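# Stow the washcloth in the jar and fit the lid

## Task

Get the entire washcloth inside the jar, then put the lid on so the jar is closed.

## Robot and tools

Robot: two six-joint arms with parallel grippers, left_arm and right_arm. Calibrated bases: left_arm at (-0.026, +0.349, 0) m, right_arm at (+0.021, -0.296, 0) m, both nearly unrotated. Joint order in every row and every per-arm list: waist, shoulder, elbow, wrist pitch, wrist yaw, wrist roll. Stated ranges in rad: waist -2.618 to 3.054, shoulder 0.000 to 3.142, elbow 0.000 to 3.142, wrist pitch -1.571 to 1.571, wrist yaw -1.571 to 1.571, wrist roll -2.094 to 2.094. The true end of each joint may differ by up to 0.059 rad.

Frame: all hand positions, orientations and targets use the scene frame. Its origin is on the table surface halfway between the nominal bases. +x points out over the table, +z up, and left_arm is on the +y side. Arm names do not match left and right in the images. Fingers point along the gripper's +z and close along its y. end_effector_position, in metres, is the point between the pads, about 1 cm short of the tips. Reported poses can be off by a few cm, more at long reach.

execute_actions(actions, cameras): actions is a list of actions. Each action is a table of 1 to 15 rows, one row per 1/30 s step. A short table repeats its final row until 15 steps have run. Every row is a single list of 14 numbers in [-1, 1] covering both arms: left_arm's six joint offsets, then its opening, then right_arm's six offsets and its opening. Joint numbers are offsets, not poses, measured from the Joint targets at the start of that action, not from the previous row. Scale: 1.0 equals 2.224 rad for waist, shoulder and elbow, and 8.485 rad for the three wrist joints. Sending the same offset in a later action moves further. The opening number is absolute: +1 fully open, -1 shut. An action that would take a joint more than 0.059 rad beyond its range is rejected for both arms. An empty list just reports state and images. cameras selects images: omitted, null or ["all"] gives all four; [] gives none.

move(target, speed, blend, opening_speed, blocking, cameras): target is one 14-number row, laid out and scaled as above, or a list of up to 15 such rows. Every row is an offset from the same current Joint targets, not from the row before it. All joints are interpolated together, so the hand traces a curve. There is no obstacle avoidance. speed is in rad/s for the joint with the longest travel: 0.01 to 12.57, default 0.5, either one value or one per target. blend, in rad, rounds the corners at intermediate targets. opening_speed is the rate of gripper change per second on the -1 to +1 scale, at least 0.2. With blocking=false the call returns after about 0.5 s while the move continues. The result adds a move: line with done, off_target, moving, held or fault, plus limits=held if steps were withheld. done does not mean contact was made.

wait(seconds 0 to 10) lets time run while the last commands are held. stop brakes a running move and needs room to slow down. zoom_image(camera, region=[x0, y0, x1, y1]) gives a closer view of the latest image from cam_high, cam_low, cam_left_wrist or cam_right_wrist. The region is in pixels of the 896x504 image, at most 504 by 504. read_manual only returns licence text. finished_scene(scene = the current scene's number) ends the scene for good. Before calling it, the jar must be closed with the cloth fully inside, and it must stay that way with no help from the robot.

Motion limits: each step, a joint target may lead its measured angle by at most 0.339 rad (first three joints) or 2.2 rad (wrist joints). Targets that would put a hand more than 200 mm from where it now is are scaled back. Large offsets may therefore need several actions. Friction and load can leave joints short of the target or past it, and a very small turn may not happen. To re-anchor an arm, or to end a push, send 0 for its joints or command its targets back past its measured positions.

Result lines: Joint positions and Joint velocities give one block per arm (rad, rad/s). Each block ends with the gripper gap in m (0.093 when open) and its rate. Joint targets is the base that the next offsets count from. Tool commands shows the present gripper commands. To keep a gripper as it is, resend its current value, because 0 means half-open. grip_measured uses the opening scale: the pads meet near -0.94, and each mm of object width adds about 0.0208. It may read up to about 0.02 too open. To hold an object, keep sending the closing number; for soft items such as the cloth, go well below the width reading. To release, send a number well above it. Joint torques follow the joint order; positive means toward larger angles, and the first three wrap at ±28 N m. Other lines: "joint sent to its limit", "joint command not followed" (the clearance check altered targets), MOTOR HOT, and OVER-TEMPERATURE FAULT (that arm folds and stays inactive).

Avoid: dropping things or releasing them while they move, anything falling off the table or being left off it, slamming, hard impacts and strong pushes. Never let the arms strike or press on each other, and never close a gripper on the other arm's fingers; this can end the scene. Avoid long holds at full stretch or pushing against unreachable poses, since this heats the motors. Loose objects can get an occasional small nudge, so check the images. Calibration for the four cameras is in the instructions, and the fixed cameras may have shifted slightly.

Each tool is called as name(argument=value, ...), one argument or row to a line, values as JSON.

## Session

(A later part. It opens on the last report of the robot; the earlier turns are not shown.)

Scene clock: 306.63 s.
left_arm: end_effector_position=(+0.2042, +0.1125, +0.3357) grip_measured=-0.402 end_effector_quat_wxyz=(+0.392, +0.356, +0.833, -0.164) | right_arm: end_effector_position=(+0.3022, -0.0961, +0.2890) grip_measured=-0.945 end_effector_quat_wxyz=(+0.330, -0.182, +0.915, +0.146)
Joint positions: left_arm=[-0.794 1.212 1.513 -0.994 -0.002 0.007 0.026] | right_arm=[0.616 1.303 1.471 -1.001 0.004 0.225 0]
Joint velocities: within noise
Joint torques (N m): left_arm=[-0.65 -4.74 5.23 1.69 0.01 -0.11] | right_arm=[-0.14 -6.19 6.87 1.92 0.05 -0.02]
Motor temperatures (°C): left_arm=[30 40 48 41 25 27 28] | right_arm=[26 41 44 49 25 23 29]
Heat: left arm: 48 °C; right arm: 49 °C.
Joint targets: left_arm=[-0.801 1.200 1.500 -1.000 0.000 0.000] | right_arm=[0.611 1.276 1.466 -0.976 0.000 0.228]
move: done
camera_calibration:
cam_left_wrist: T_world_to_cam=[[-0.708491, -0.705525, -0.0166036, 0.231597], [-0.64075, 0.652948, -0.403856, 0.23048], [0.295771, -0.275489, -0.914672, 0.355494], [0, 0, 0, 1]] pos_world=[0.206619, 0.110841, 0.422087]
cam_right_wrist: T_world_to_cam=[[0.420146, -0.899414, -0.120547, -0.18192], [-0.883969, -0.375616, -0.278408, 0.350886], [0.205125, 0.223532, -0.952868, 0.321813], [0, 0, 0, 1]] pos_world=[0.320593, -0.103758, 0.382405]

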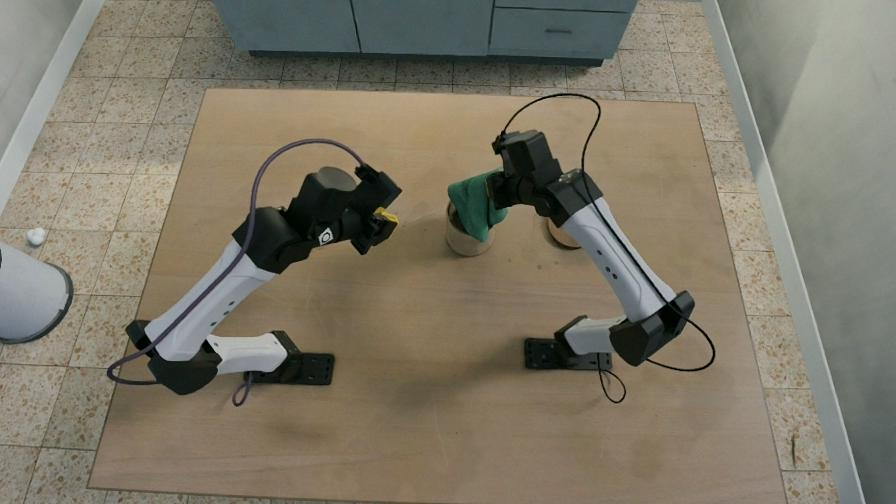

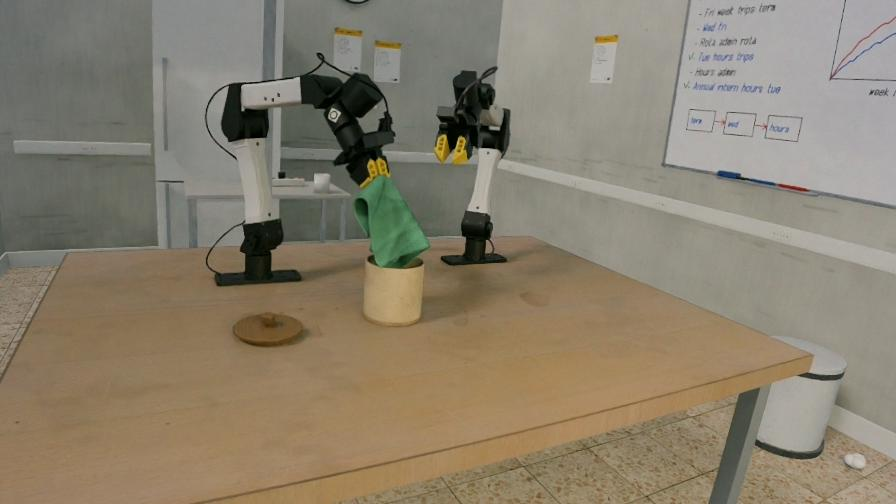

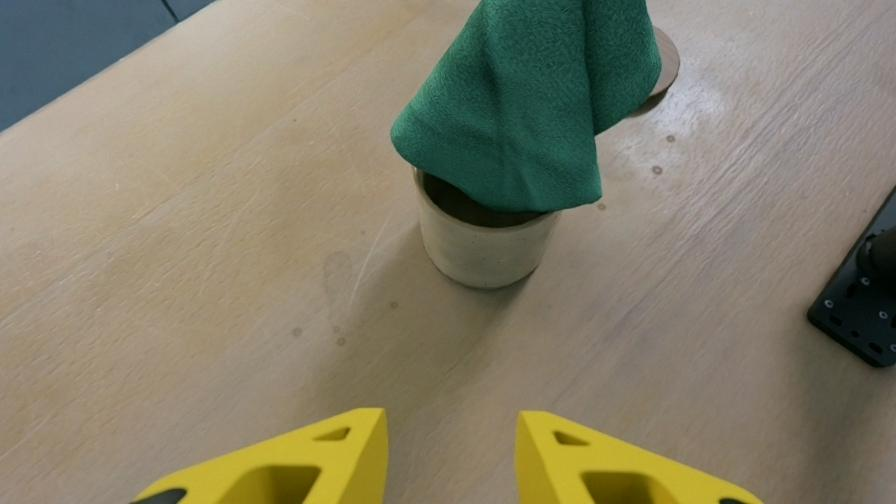

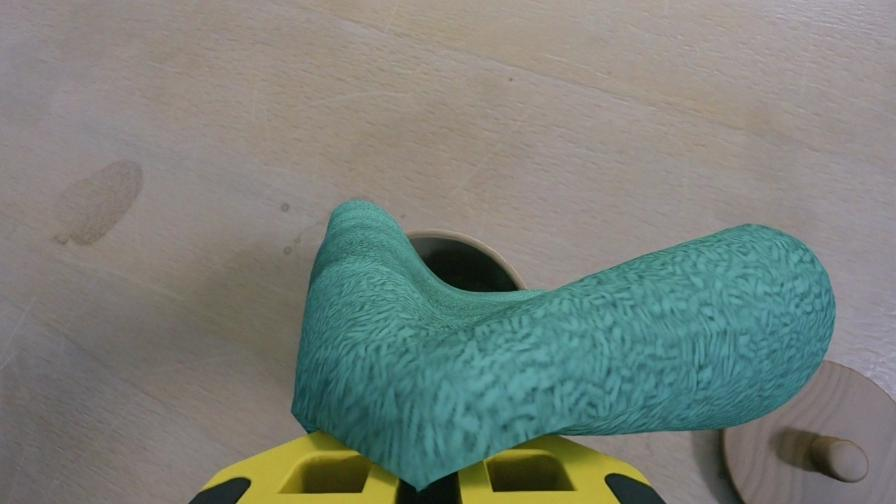

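move(
  target=[
    [0,0,0,0,0,0,-0.4,0,0.0393,0.12019,-0.02113,0,0,-1.0],
    [0,0,0,0,0,0,-0.4,-0.00409,0.10832,0.17783,-0.01815,0,0,-1.0],
    [0,0,0,0,0,0,-0.4,-0.00409,0.05746,0.0045,0.01395,0,0,-1.0],
    [0,0,0,0,0,0,-0.4,-0.00409,0.08435,0.10454,-0.00522,0,0,-1.0],
    [0,0,0,0,0,0,-0.4,0.01237,0.01034,0.03692,-0.00689,0,0,-1.0],
    [0,0,0,0,0,0,-0.4,0.01237,-0.0295,-0.11335,0.02205,0,0,-1.0],
  ],
  speed=0.35,
  blend=[0.02,0.02,0.005,0.01,0.01,0],
)

Scene clock: 313.83 s.
left_arm: end_effector_position=(+0.2042, +0.1125, +0.3357) grip_measured=-0.402 end_effector_quat_wxyz=(+0.392, +0.356, +0.833, -0.164) | right_arm: end_effector_position=(+0.2978, -0.0925, +0.2405) grip_measured=-0.945 end_effector_quat_wxyz=(+0.331, -0.189, +0.912, +0.150)
Joint positions: left_arm=[-0.794 1.212 1.513 -0.994 -0.002 0.007 0.026] | right_arm=[0.632 1.236 1.22 -0.81 0.004 0.225 0]
Joint velocities: within noise
Joint torques (N m): left_arm=[-0.62 -4.71 5.26 1.72 0 -0.11] | right_arm=[0.73 -5.75 7.19 1.92 0.06 -0.02]
Motor temperatures (°C): left_arm=[30 40 48 41 25 27 28] | right_arm=[26 41 44 49 25 23 29]
Heat: left arm: 48 °C; right arm: 49 °C.
Joint targets: left_arm=[-0.801 1.200 1.500 -1.000 0.000 0.000] | right_arm=[0.639 1.210 1.214 -0.789 0.000 0.228]
move: done
camera_calibration:
cam_left_wrist: T_world_to_cam=[[-0.708491, -0.705525, -0.0166036, 0.231597], [-0.64075, 0.652948, -0.403856, 0.23048], [0.295771, -0.275489, -0.914672, 0.355494], [0, 0, 0, 1]] pos_world=[0.206619, 0.110841, 0.422087]
cam_right_wrist: T_world_to_cam=[[0.435082, -0.892147, -0.121563, -0.186214], [-0.876539, -0.388809, -0.283738, 0.332687], [0.205871, 0.230004, -0.951165, 0.275705], [0, 0, 0, 1]] pos_world=[0.315872, -0.100192, 0.334]

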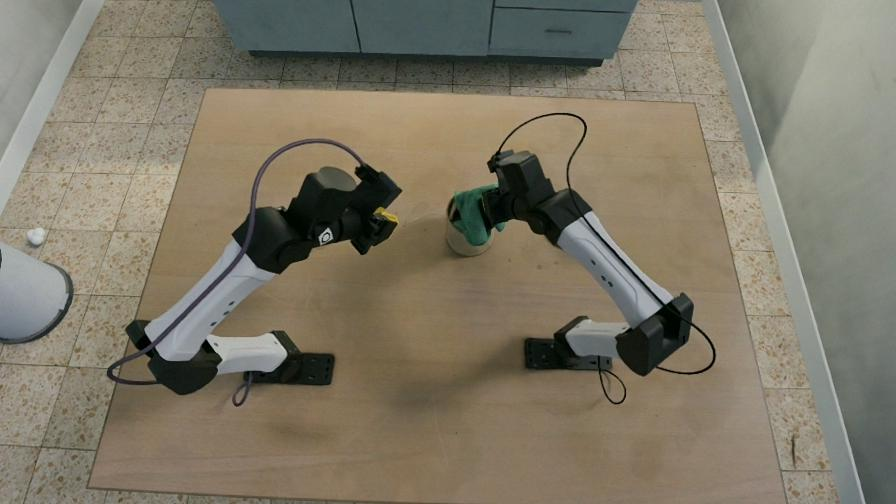

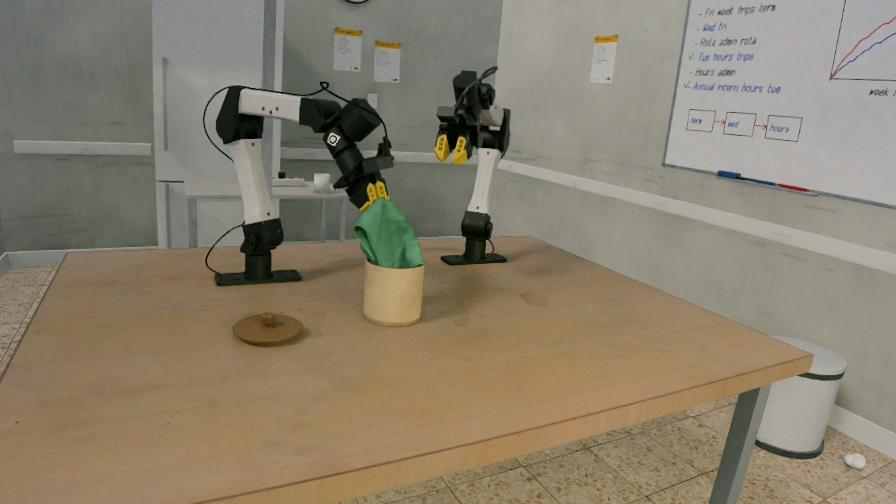

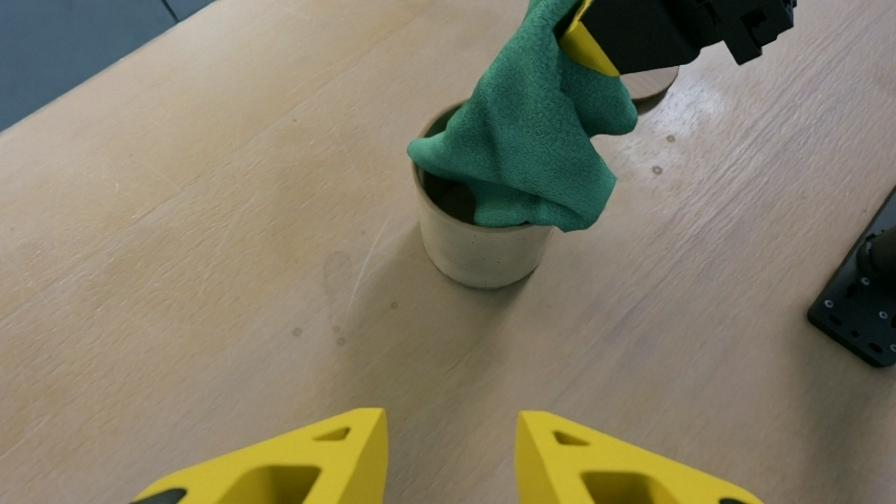

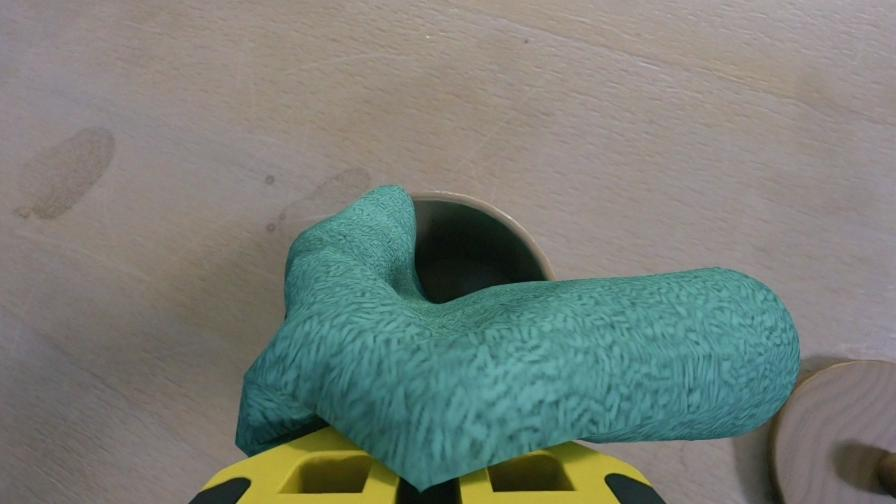

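zoom_image(
  camera="cam_left_wrist",
  region=[360, 30, 680, 300],
)

zoom_image(
  camera="cam_low",
  region=[320, 150, 470, 340],
)

zoom_image(
  camera="cam_high",
  region=[400, 130, 580, 280],
)

Scaled by 1.575.

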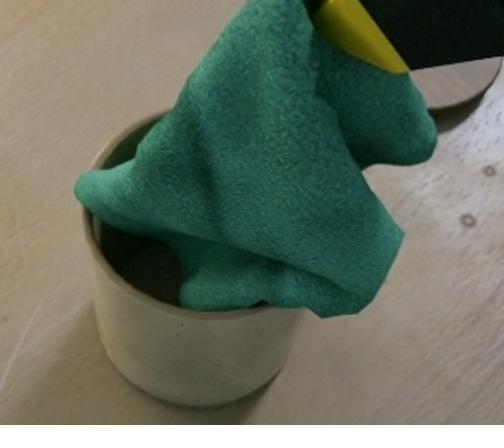

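Scaled by 2.653.

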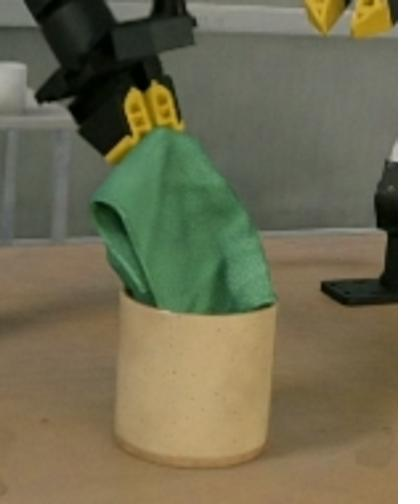

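Scaled by 2.800.

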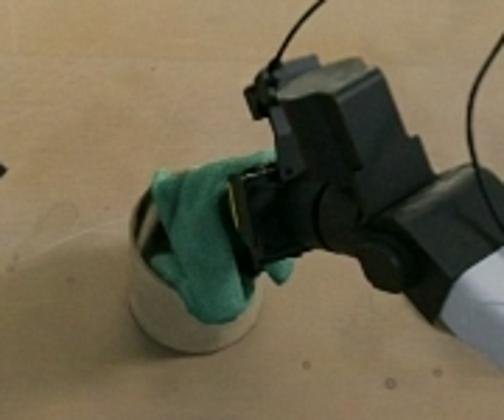

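move(
  target=[
    [0,0,0,0,0,0,-0.4,0.00674,0.15162,0.11781,-0.02204,0,0,-1.0],
  ],
  speed=0.25,
)

Scene clock: 318.10 s.
left_arm: end_effector_position=(+0.2042, +0.1125, +0.3357) grip_measured=-0.402 end_effector_quat_wxyz=(+0.392, +0.356, +0.833, -0.164) | right_arm: end_effector_position=(+0.3230, -0.0672, +0.2033) grip_measured=-0.945 end_effector_quat_wxyz=(+0.229, -0.203, +0.946, +0.105)
Joint positions: left_arm=[-0.794 1.212 1.513 -0.994 -0.002 0.007 0.026] | right_arm=[0.646 1.536 1.446 -0.97 0.004 0.225 0]
Joint velocities: within noise
Joint torques (N m): left_arm=[-0.62 -4.75 5.3 1.71 0.02 -0.11] | right_arm=[0.81 -5.04 10.5 1.22 0.06 -0.01]
Motor temperatures (°C): left_arm=[30 40 48 41 25 27 28] | right_arm=[26 41 44 49 25 23 29]
Heat: left arm: 48 °C; right arm: 49 °C.
Joint targets: left_arm=[-0.801 1.200 1.500 -1.000 0.000 0.000] | right_arm=[0.654 1.547 1.476 -0.976 0.000 0.228]
move: done
camera_calibration:
cam_left_wrist: T_world_to_cam=[[-0.708491, -0.705525, -0.0166036, 0.231597], [-0.64075, 0.652948, -0.403856, 0.23048], [0.295771, -0.275489, -0.914672, 0.355494], [0, 0, 0, 1]] pos_world=[0.206619, 0.110841, 0.422087]
cam_right_wrist: T_world_to_cam=[[0.42903, -0.900021, -0.0767789, -0.186831], [-0.903066, -0.425478, -0.058661, 0.314387], [0.0201284, 0.0945038, -0.995321, 0.289209], [0, 0, 0, 1]] pos_world=[0.358247, -0.0617184, 0.291953]

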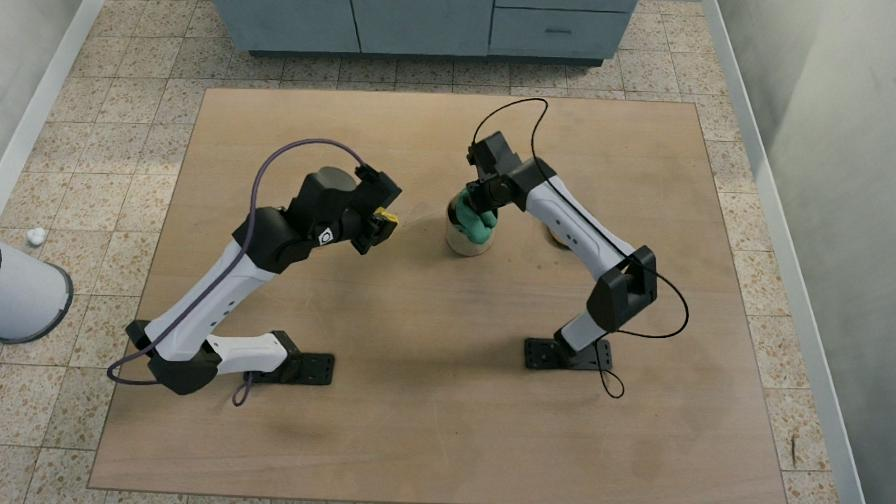

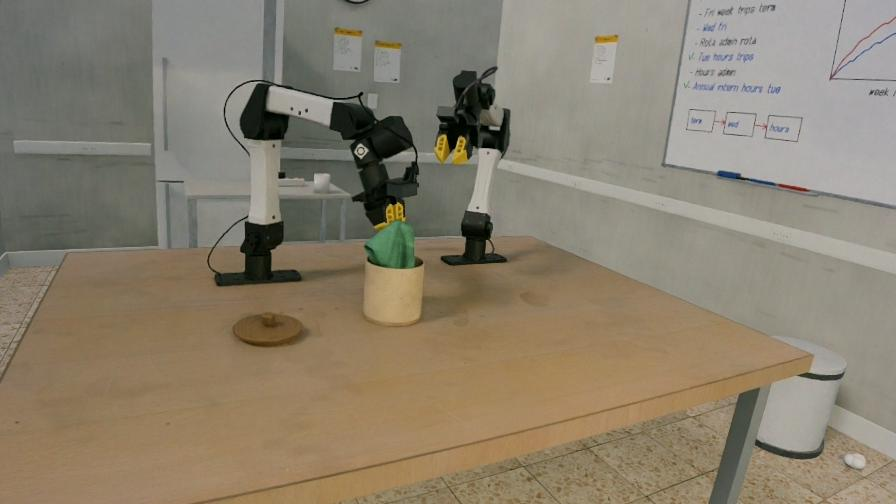

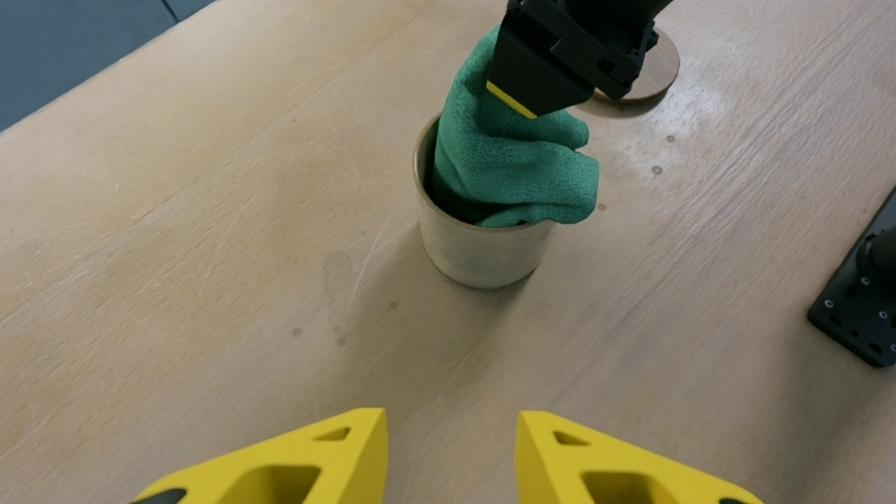

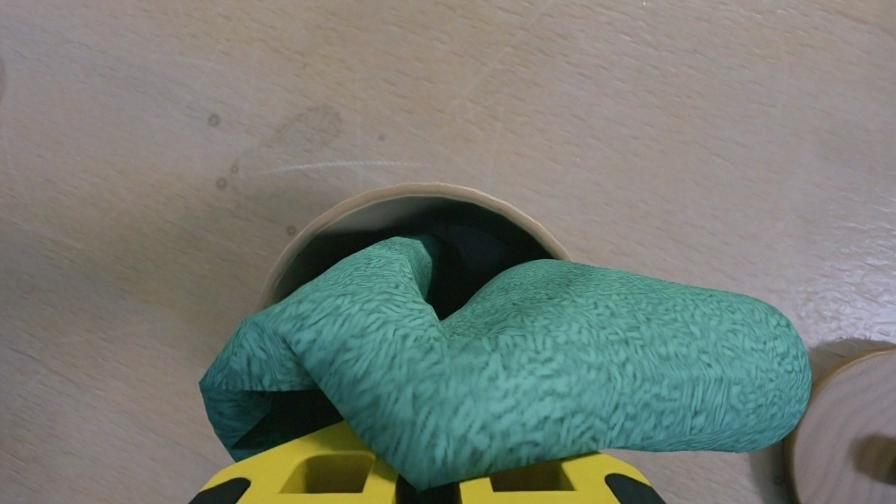

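move(
  target=[
    [0,0,0,0,0,0,-0.4,0.00733,0.13678,0.09627,-0.02643,0,0,-1.0],
  ],
  speed=0.25,
)

Scene clock: 322.33 s.
left_arm: end_effector_position=(+0.2042, +0.1125, +0.3357) grip_measured=-0.402 end_effector_quat_wxyz=(+0.392, +0.356, +0.833, -0.164) | right_arm: end_effector_position=(+0.3302, -0.0537, +0.1484) grip_measured=-0.945 end_effector_quat_wxyz=(+0.097, -0.217, +0.970, +0.044)
Joint positions: left_arm=[-0.794 1.212 1.513 -0.994 -0.002 0.007 0.026] | right_arm=[0.663 1.837 1.665 -1.185 0.004 0.225 0]
Joint velocities: within noise
Joint torques (N m): left_arm=[-0.61 -4.75 5.29 1.68 0.01 -0.12] | right_arm=[0.75 -7.05 9.5 0.59 0.05 -0.02]
Motor temperatures (°C): left_arm=[30 40 48 41 25 27 28] | right_arm=[26 41 45 48 25 23 29]
Heat: left arm: 48 °C; right arm: 48 °C.
Joint targets: left_arm=[-0.801 1.200 1.500 -1.000 0.000 0.000] | right_arm=[0.670 1.852 1.690 -1.200 0.000 0.228]
move: done
camera_calibration:
cam_left_wrist: T_world_to_cam=[[-0.708491, -0.705525, -0.0166036, 0.231597], [-0.64075, 0.652948, -0.403856, 0.23048], [0.295771, -0.275489, -0.914672, 0.355494], [0, 0, 0, 1]] pos_world=[0.206619, 0.110841, 0.422087]
cam_right_wrist: T_world_to_cam=[[0.433051, -0.901255, -0.01437, -0.192606], [-0.875939, -0.42454, 0.229122, 0.271746], [-0.212598, -0.0866341, -0.973292, 0.296893], [0, 0, 0, 1]] pos_world=[0.38456, -0.0324987, 0.223932]

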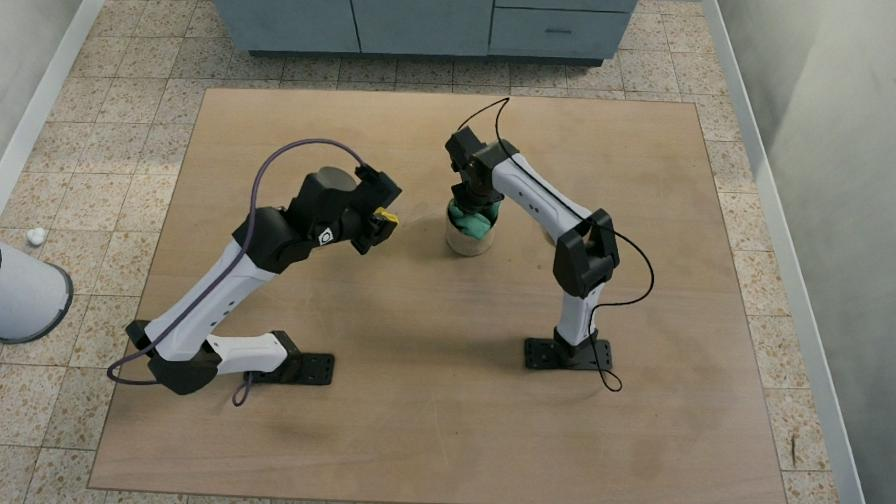

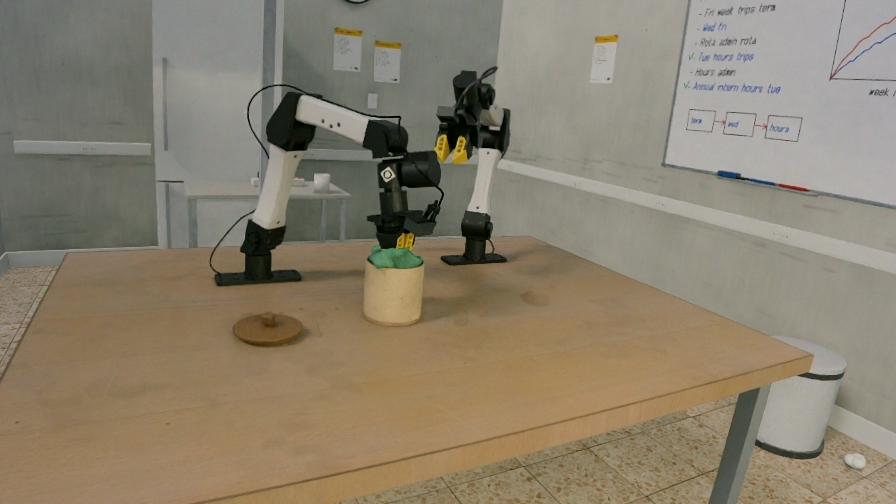

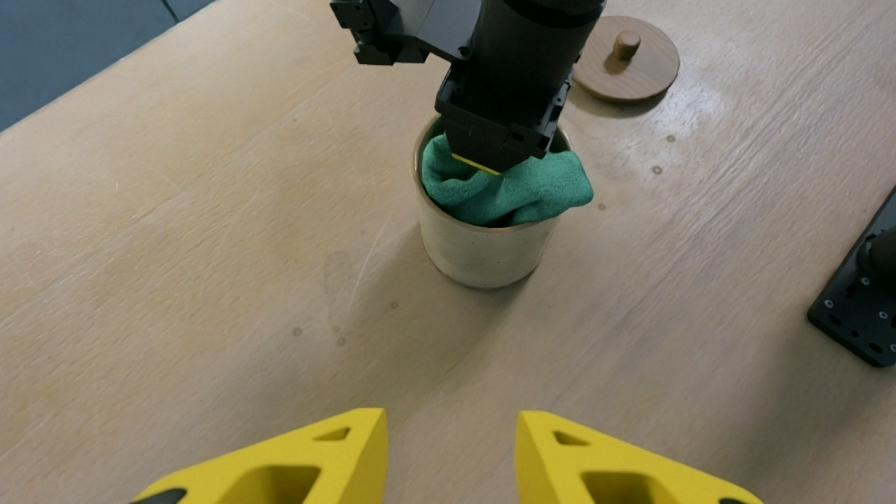

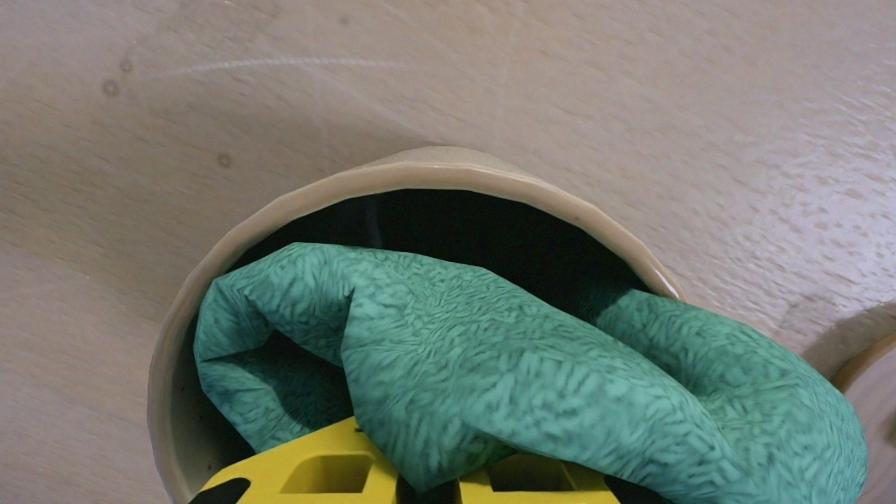

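move(
  target=[
    [0,0,0,0,0,0,-0.4,0.00809,0.10234,0.04991,-0.01087,0,0,-1.0],
  ],
  speed=0.2,
)

Scene clock: 325.47 s.
left_arm: end_effector_position=(+0.2042, +0.1125, +0.3357) grip_measured=-0.402 end_effector_quat_wxyz=(+0.392, +0.356, +0.833, -0.164) | right_arm: end_effector_position=(+0.3313, -0.0447, +0.0940) grip_measured=-0.945 end_effector_quat_wxyz=(+0.006, -0.226, +0.974, +0.001)
Joint positions: left_arm=[-0.794 1.212 1.513 -0.994 -0.002 0.007 0.026] | right_arm=[0.679 2.06 1.78 -1.278 0.004 0.225 0]
Joint velocities: within noise
Joint torques (N m): left_arm=[-0.72 -4.75 5.27 1.7 0.02 -0.11] | right_arm=[0.98 -8.06 8.76 0.2 0.07 -0.01]
Motor temperatures (°C): left_arm=[30 40 48 41 25 27 28] | right_arm=[26 41 45 47 25 23 29]
Heat: left arm: 48 °C; right arm: 47 °C.
Joint targets: left_arm=[-0.801 1.200 1.500 -1.000 0.000 0.000] | right_arm=[0.688 2.079 1.801 -1.292 0.000 0.228]
move: done
camera_calibration:
cam_left_wrist: T_world_to_cam=[[-0.708491, -0.705525, -0.0166036, 0.231597], [-0.64075, 0.652948, -0.403856, 0.23048], [0.295771, -0.275489, -0.914672, 0.355494], [0, 0, 0, 1]] pos_world=[0.206619, 0.110841, 0.422087]
cam_right_wrist: T_world_to_cam=[[0.448617, -0.89325, 0.029098, -0.194694], [-0.81847, -0.397548, 0.414804, 0.253707], [-0.358956, -0.209904, -0.909445, 0.281958], [0, 0, 0, 1]] pos_world=[0.396205, -0.013865, 0.156852]

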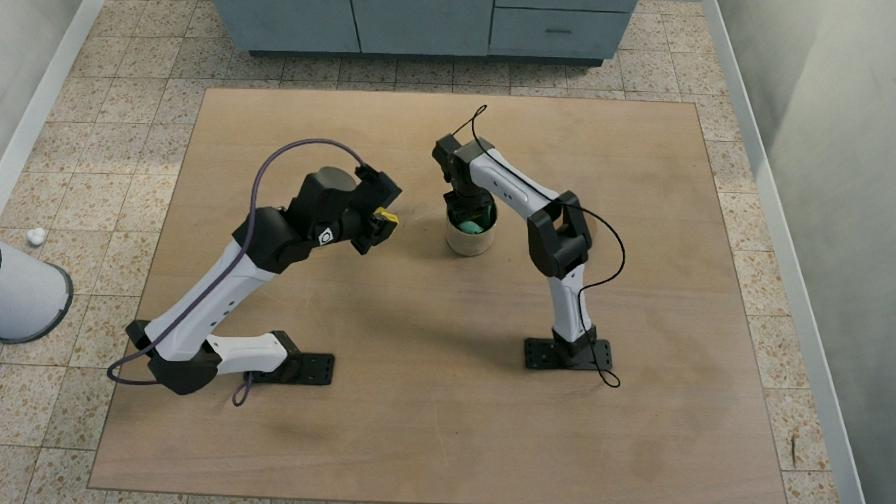

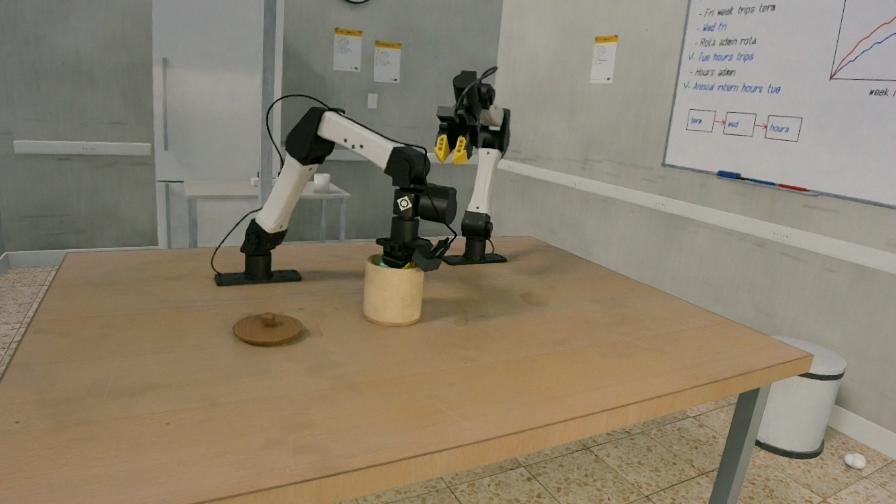

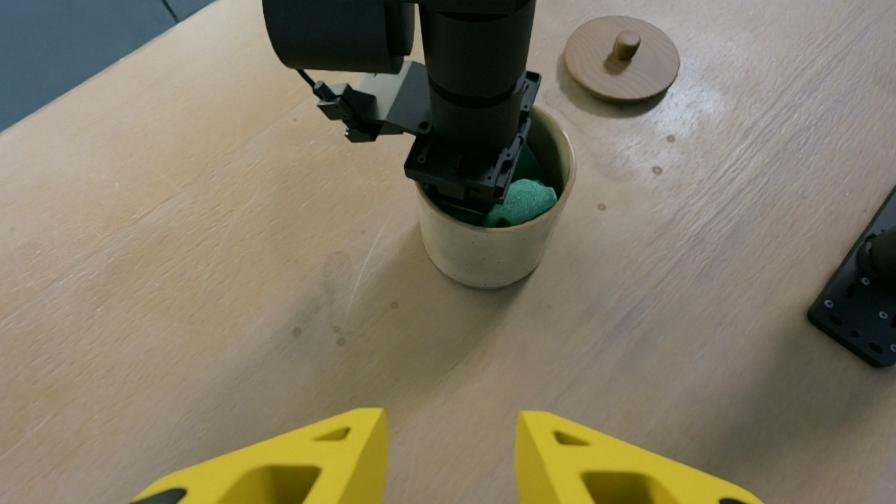

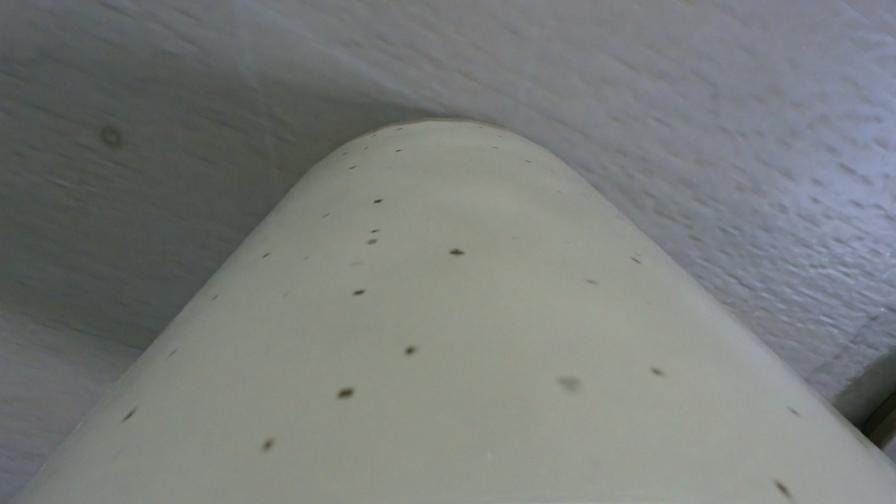

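zoom_image(
  camera="cam_left_wrist",
  region=[380, 60, 640, 300],
)

zoom_image(
  camera="cam_low",
  region=[330, 220, 470, 340],
)

zoom_image(
  camera="cam_high",
  region=[400, 160, 540, 280],
)

Scaled by 1.938.

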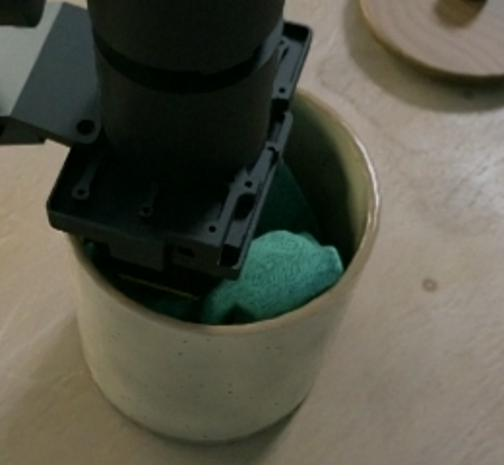

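Scaled by 3.600.

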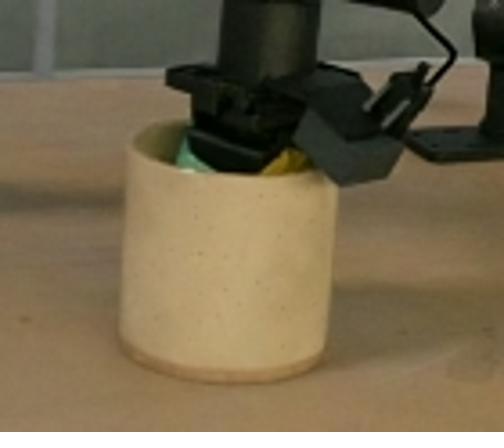

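Scaled by 3.600.

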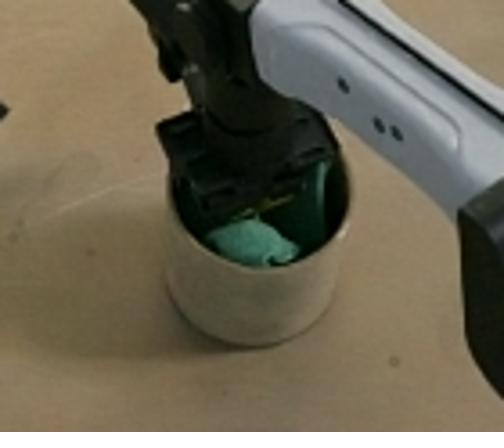

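move(
  target=[
    [0,0,0,0,0,0,-0.4,0.0027,-0.00441,-0.01956,0.00388,0,0,-1.0],
    [0,0,0,0,0,0,-0.4,0.0027,-0.00441,-0.01956,0.00388,0,0,-0.6],
  ],
  speed=0.15,
  opening_speed=0.5,
)

Scene clock: 330.83 s.
left_arm: end_effector_position=(+0.2042, +0.1125, +0.3357) grip_measured=-0.402 end_effector_quat_wxyz=(+0.392, +0.356, +0.833, -0.164) | right_arm: end_effector_position=(+0.3300, -0.0436, +0.0913) grip_measured=-0.602 end_effector_quat_wxyz=(+0.006, -0.228, +0.974, +0.000)
Joint positions: left_arm=[-0.794 1.212 1.513 -0.994 -0.002 0.007 0.026] | right_arm=[0.683 2.06 1.769 -1.268 0.005 0.225 0.016]
Joint velocities: within noise
Joint torques (N m): left_arm=[-0.68 -4.74 5.27 1.7 0 -0.11] | right_arm=[1.05 -8.92 5.57 0.42 0.05 -0.01]
Motor temperatures (°C): left_arm=[30 39 48 41 25 27 28] | right_arm=[26 41 45 46 25 23 29]
Heat: left arm: 48 °C; right arm: 46 °C.
Joint targets: left_arm=[-0.801 1.200 1.500 -1.000 0.000 0.000] | right_arm=[0.694 2.069 1.758 -1.259 0.000 0.228]
move: done
camera_calibration:
cam_left_wrist: T_world_to_cam=[[-0.708491, -0.705525, -0.0166036, 0.231597], [-0.64075, 0.652948, -0.403856, 0.23048], [0.295771, -0.275489, -0.914672, 0.355494], [0, 0, 0, 1]] pos_world=[0.206619, 0.110841, 0.422087]
cam_right_wrist: T_world_to_cam=[[0.452675, -0.891171, 0.0299931, -0.194342], [-0.816735, -0.400898, 0.415001, 0.253519], [-0.357812, -0.212357, -0.909327, 0.278813], [0, 0, 0, 1]] pos_world=[0.394794, -0.0123484, 0.154151]

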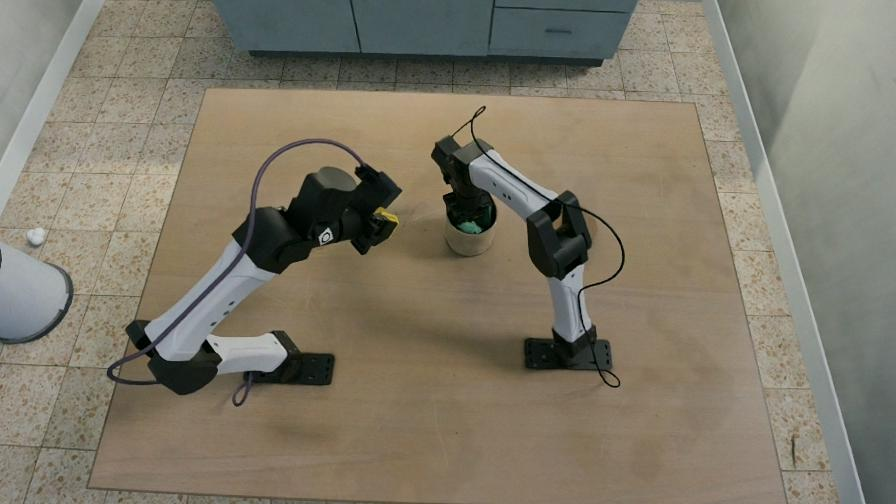

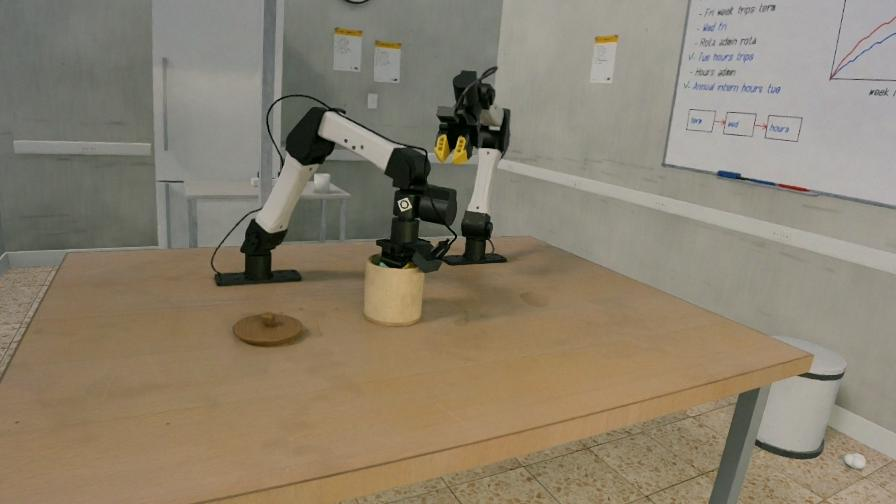

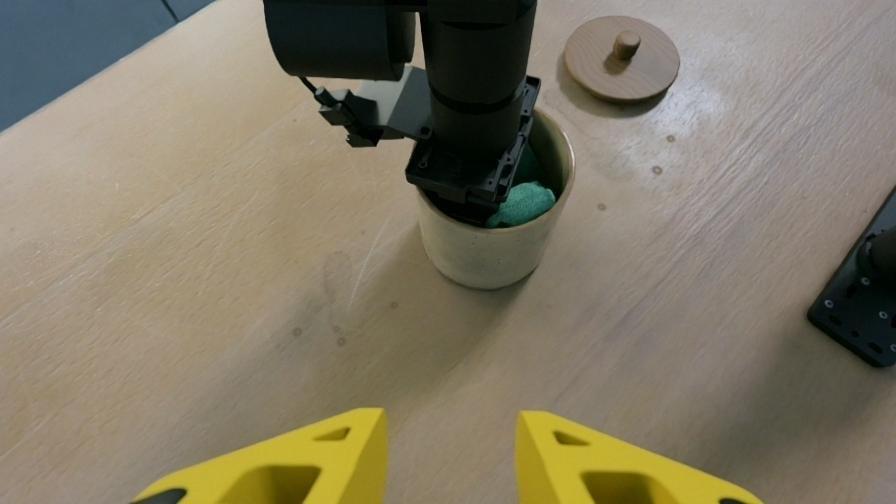

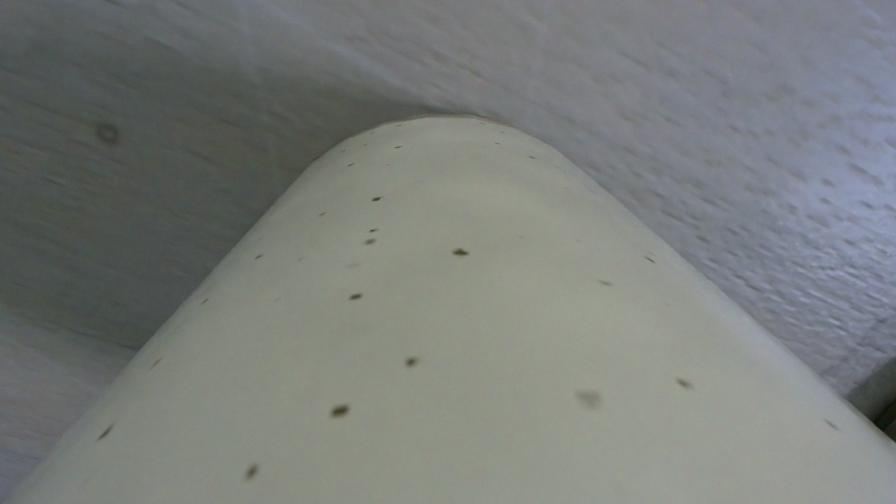

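move(
  target=[
    [0,0,0,0,0,0,-0.4,0,0.0001,0.06205,-0.01632,0,0,-0.6],
    [0,0,0,0,0,0,-0.4,0,0.01353,0.15481,-0.03548,0,0,-0.6],
  ],
  speed=0.2,
  blend=[0.02,0],
)

Scene clock: 334.53 s.
left_arm: end_effector_position=(+0.2042, +0.1125, +0.3357) grip_measured=-0.402 end_effector_quat_wxyz=(+0.392, +0.356, +0.833, -0.164) | right_arm: end_effector_position=(+0.3288, -0.0430, +0.1617) grip_measured=-0.602 end_effector_quat_wxyz=(+0.010, -0.230, +0.973, +0.002)
Joint positions: left_arm=[-0.794 1.212 1.513 -0.994 -0.002 0.007 0.026] | right_arm=[0.686 2.079 2.079 -1.551 0.005 0.225 0.016]
Joint velocities: within noise
Joint torques (N m): left_arm=[-0.64 -4.72 5.23 1.7 0 -0.11] | right_arm=[0.83 -7.95 8.75 0.23 0.05 -0.01]
Motor temperatures (°C): left_arm=[30 39 48 41 25 27 28] | right_arm=[26 42 45 45 25 23 29]
Heat: left arm: 48 °C; right arm: 45 °C.
Joint targets: left_arm=[-0.801 1.200 1.500 -1.000 0.000 0.000] | right_arm=[0.694 2.099 2.102 -1.560 0.000 0.228]
move: done
camera_calibration:
cam_left_wrist: T_world_to_cam=[[-0.708491, -0.705525, -0.0166036, 0.231597], [-0.64075, 0.652948, -0.403856, 0.23048], [0.295771, -0.275489, -0.914672, 0.355494], [0, 0, 0, 1]] pos_world=[0.206619, 0.110841, 0.422087]
cam_right_wrist: T_world_to_cam=[[0.455263, -0.889906, 0.0283356, -0.195881], [-0.817913, -0.405434, 0.408218, 0.224794], [-0.351787, -0.209023, -0.912445, 0.341162], [0, 0, 0, 1]] pos_world=[0.393056, -0.011866, 0.225077]

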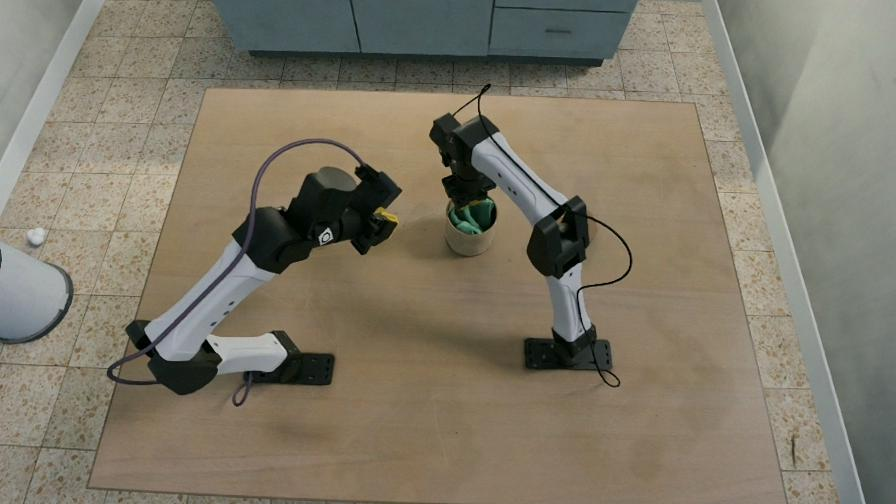

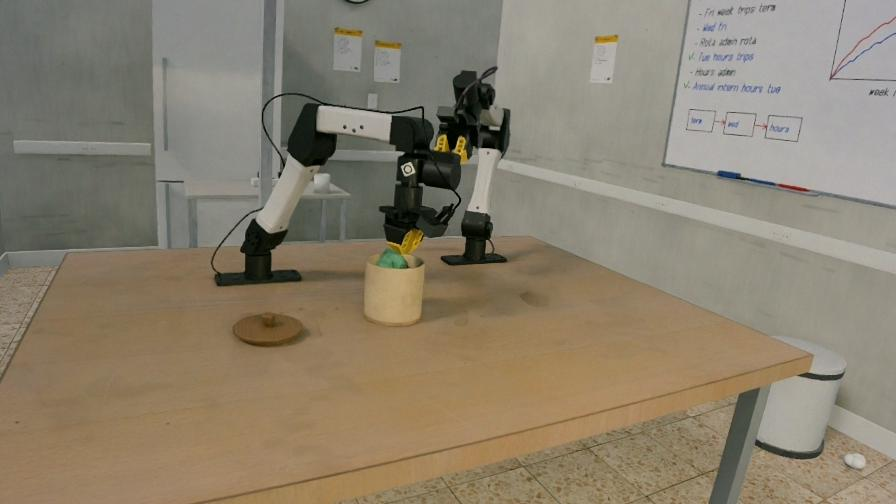

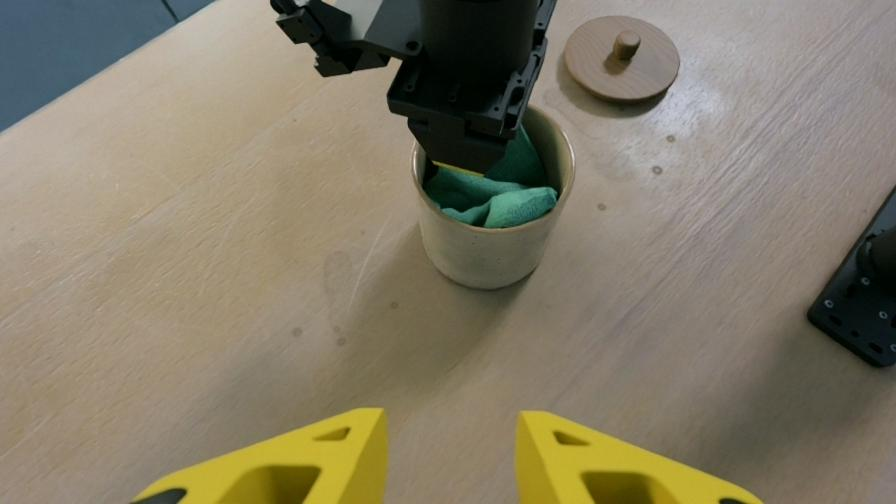

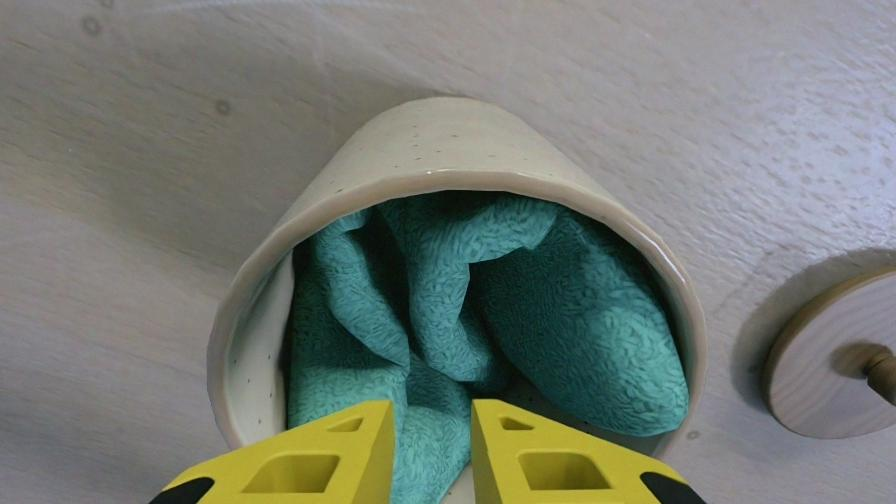

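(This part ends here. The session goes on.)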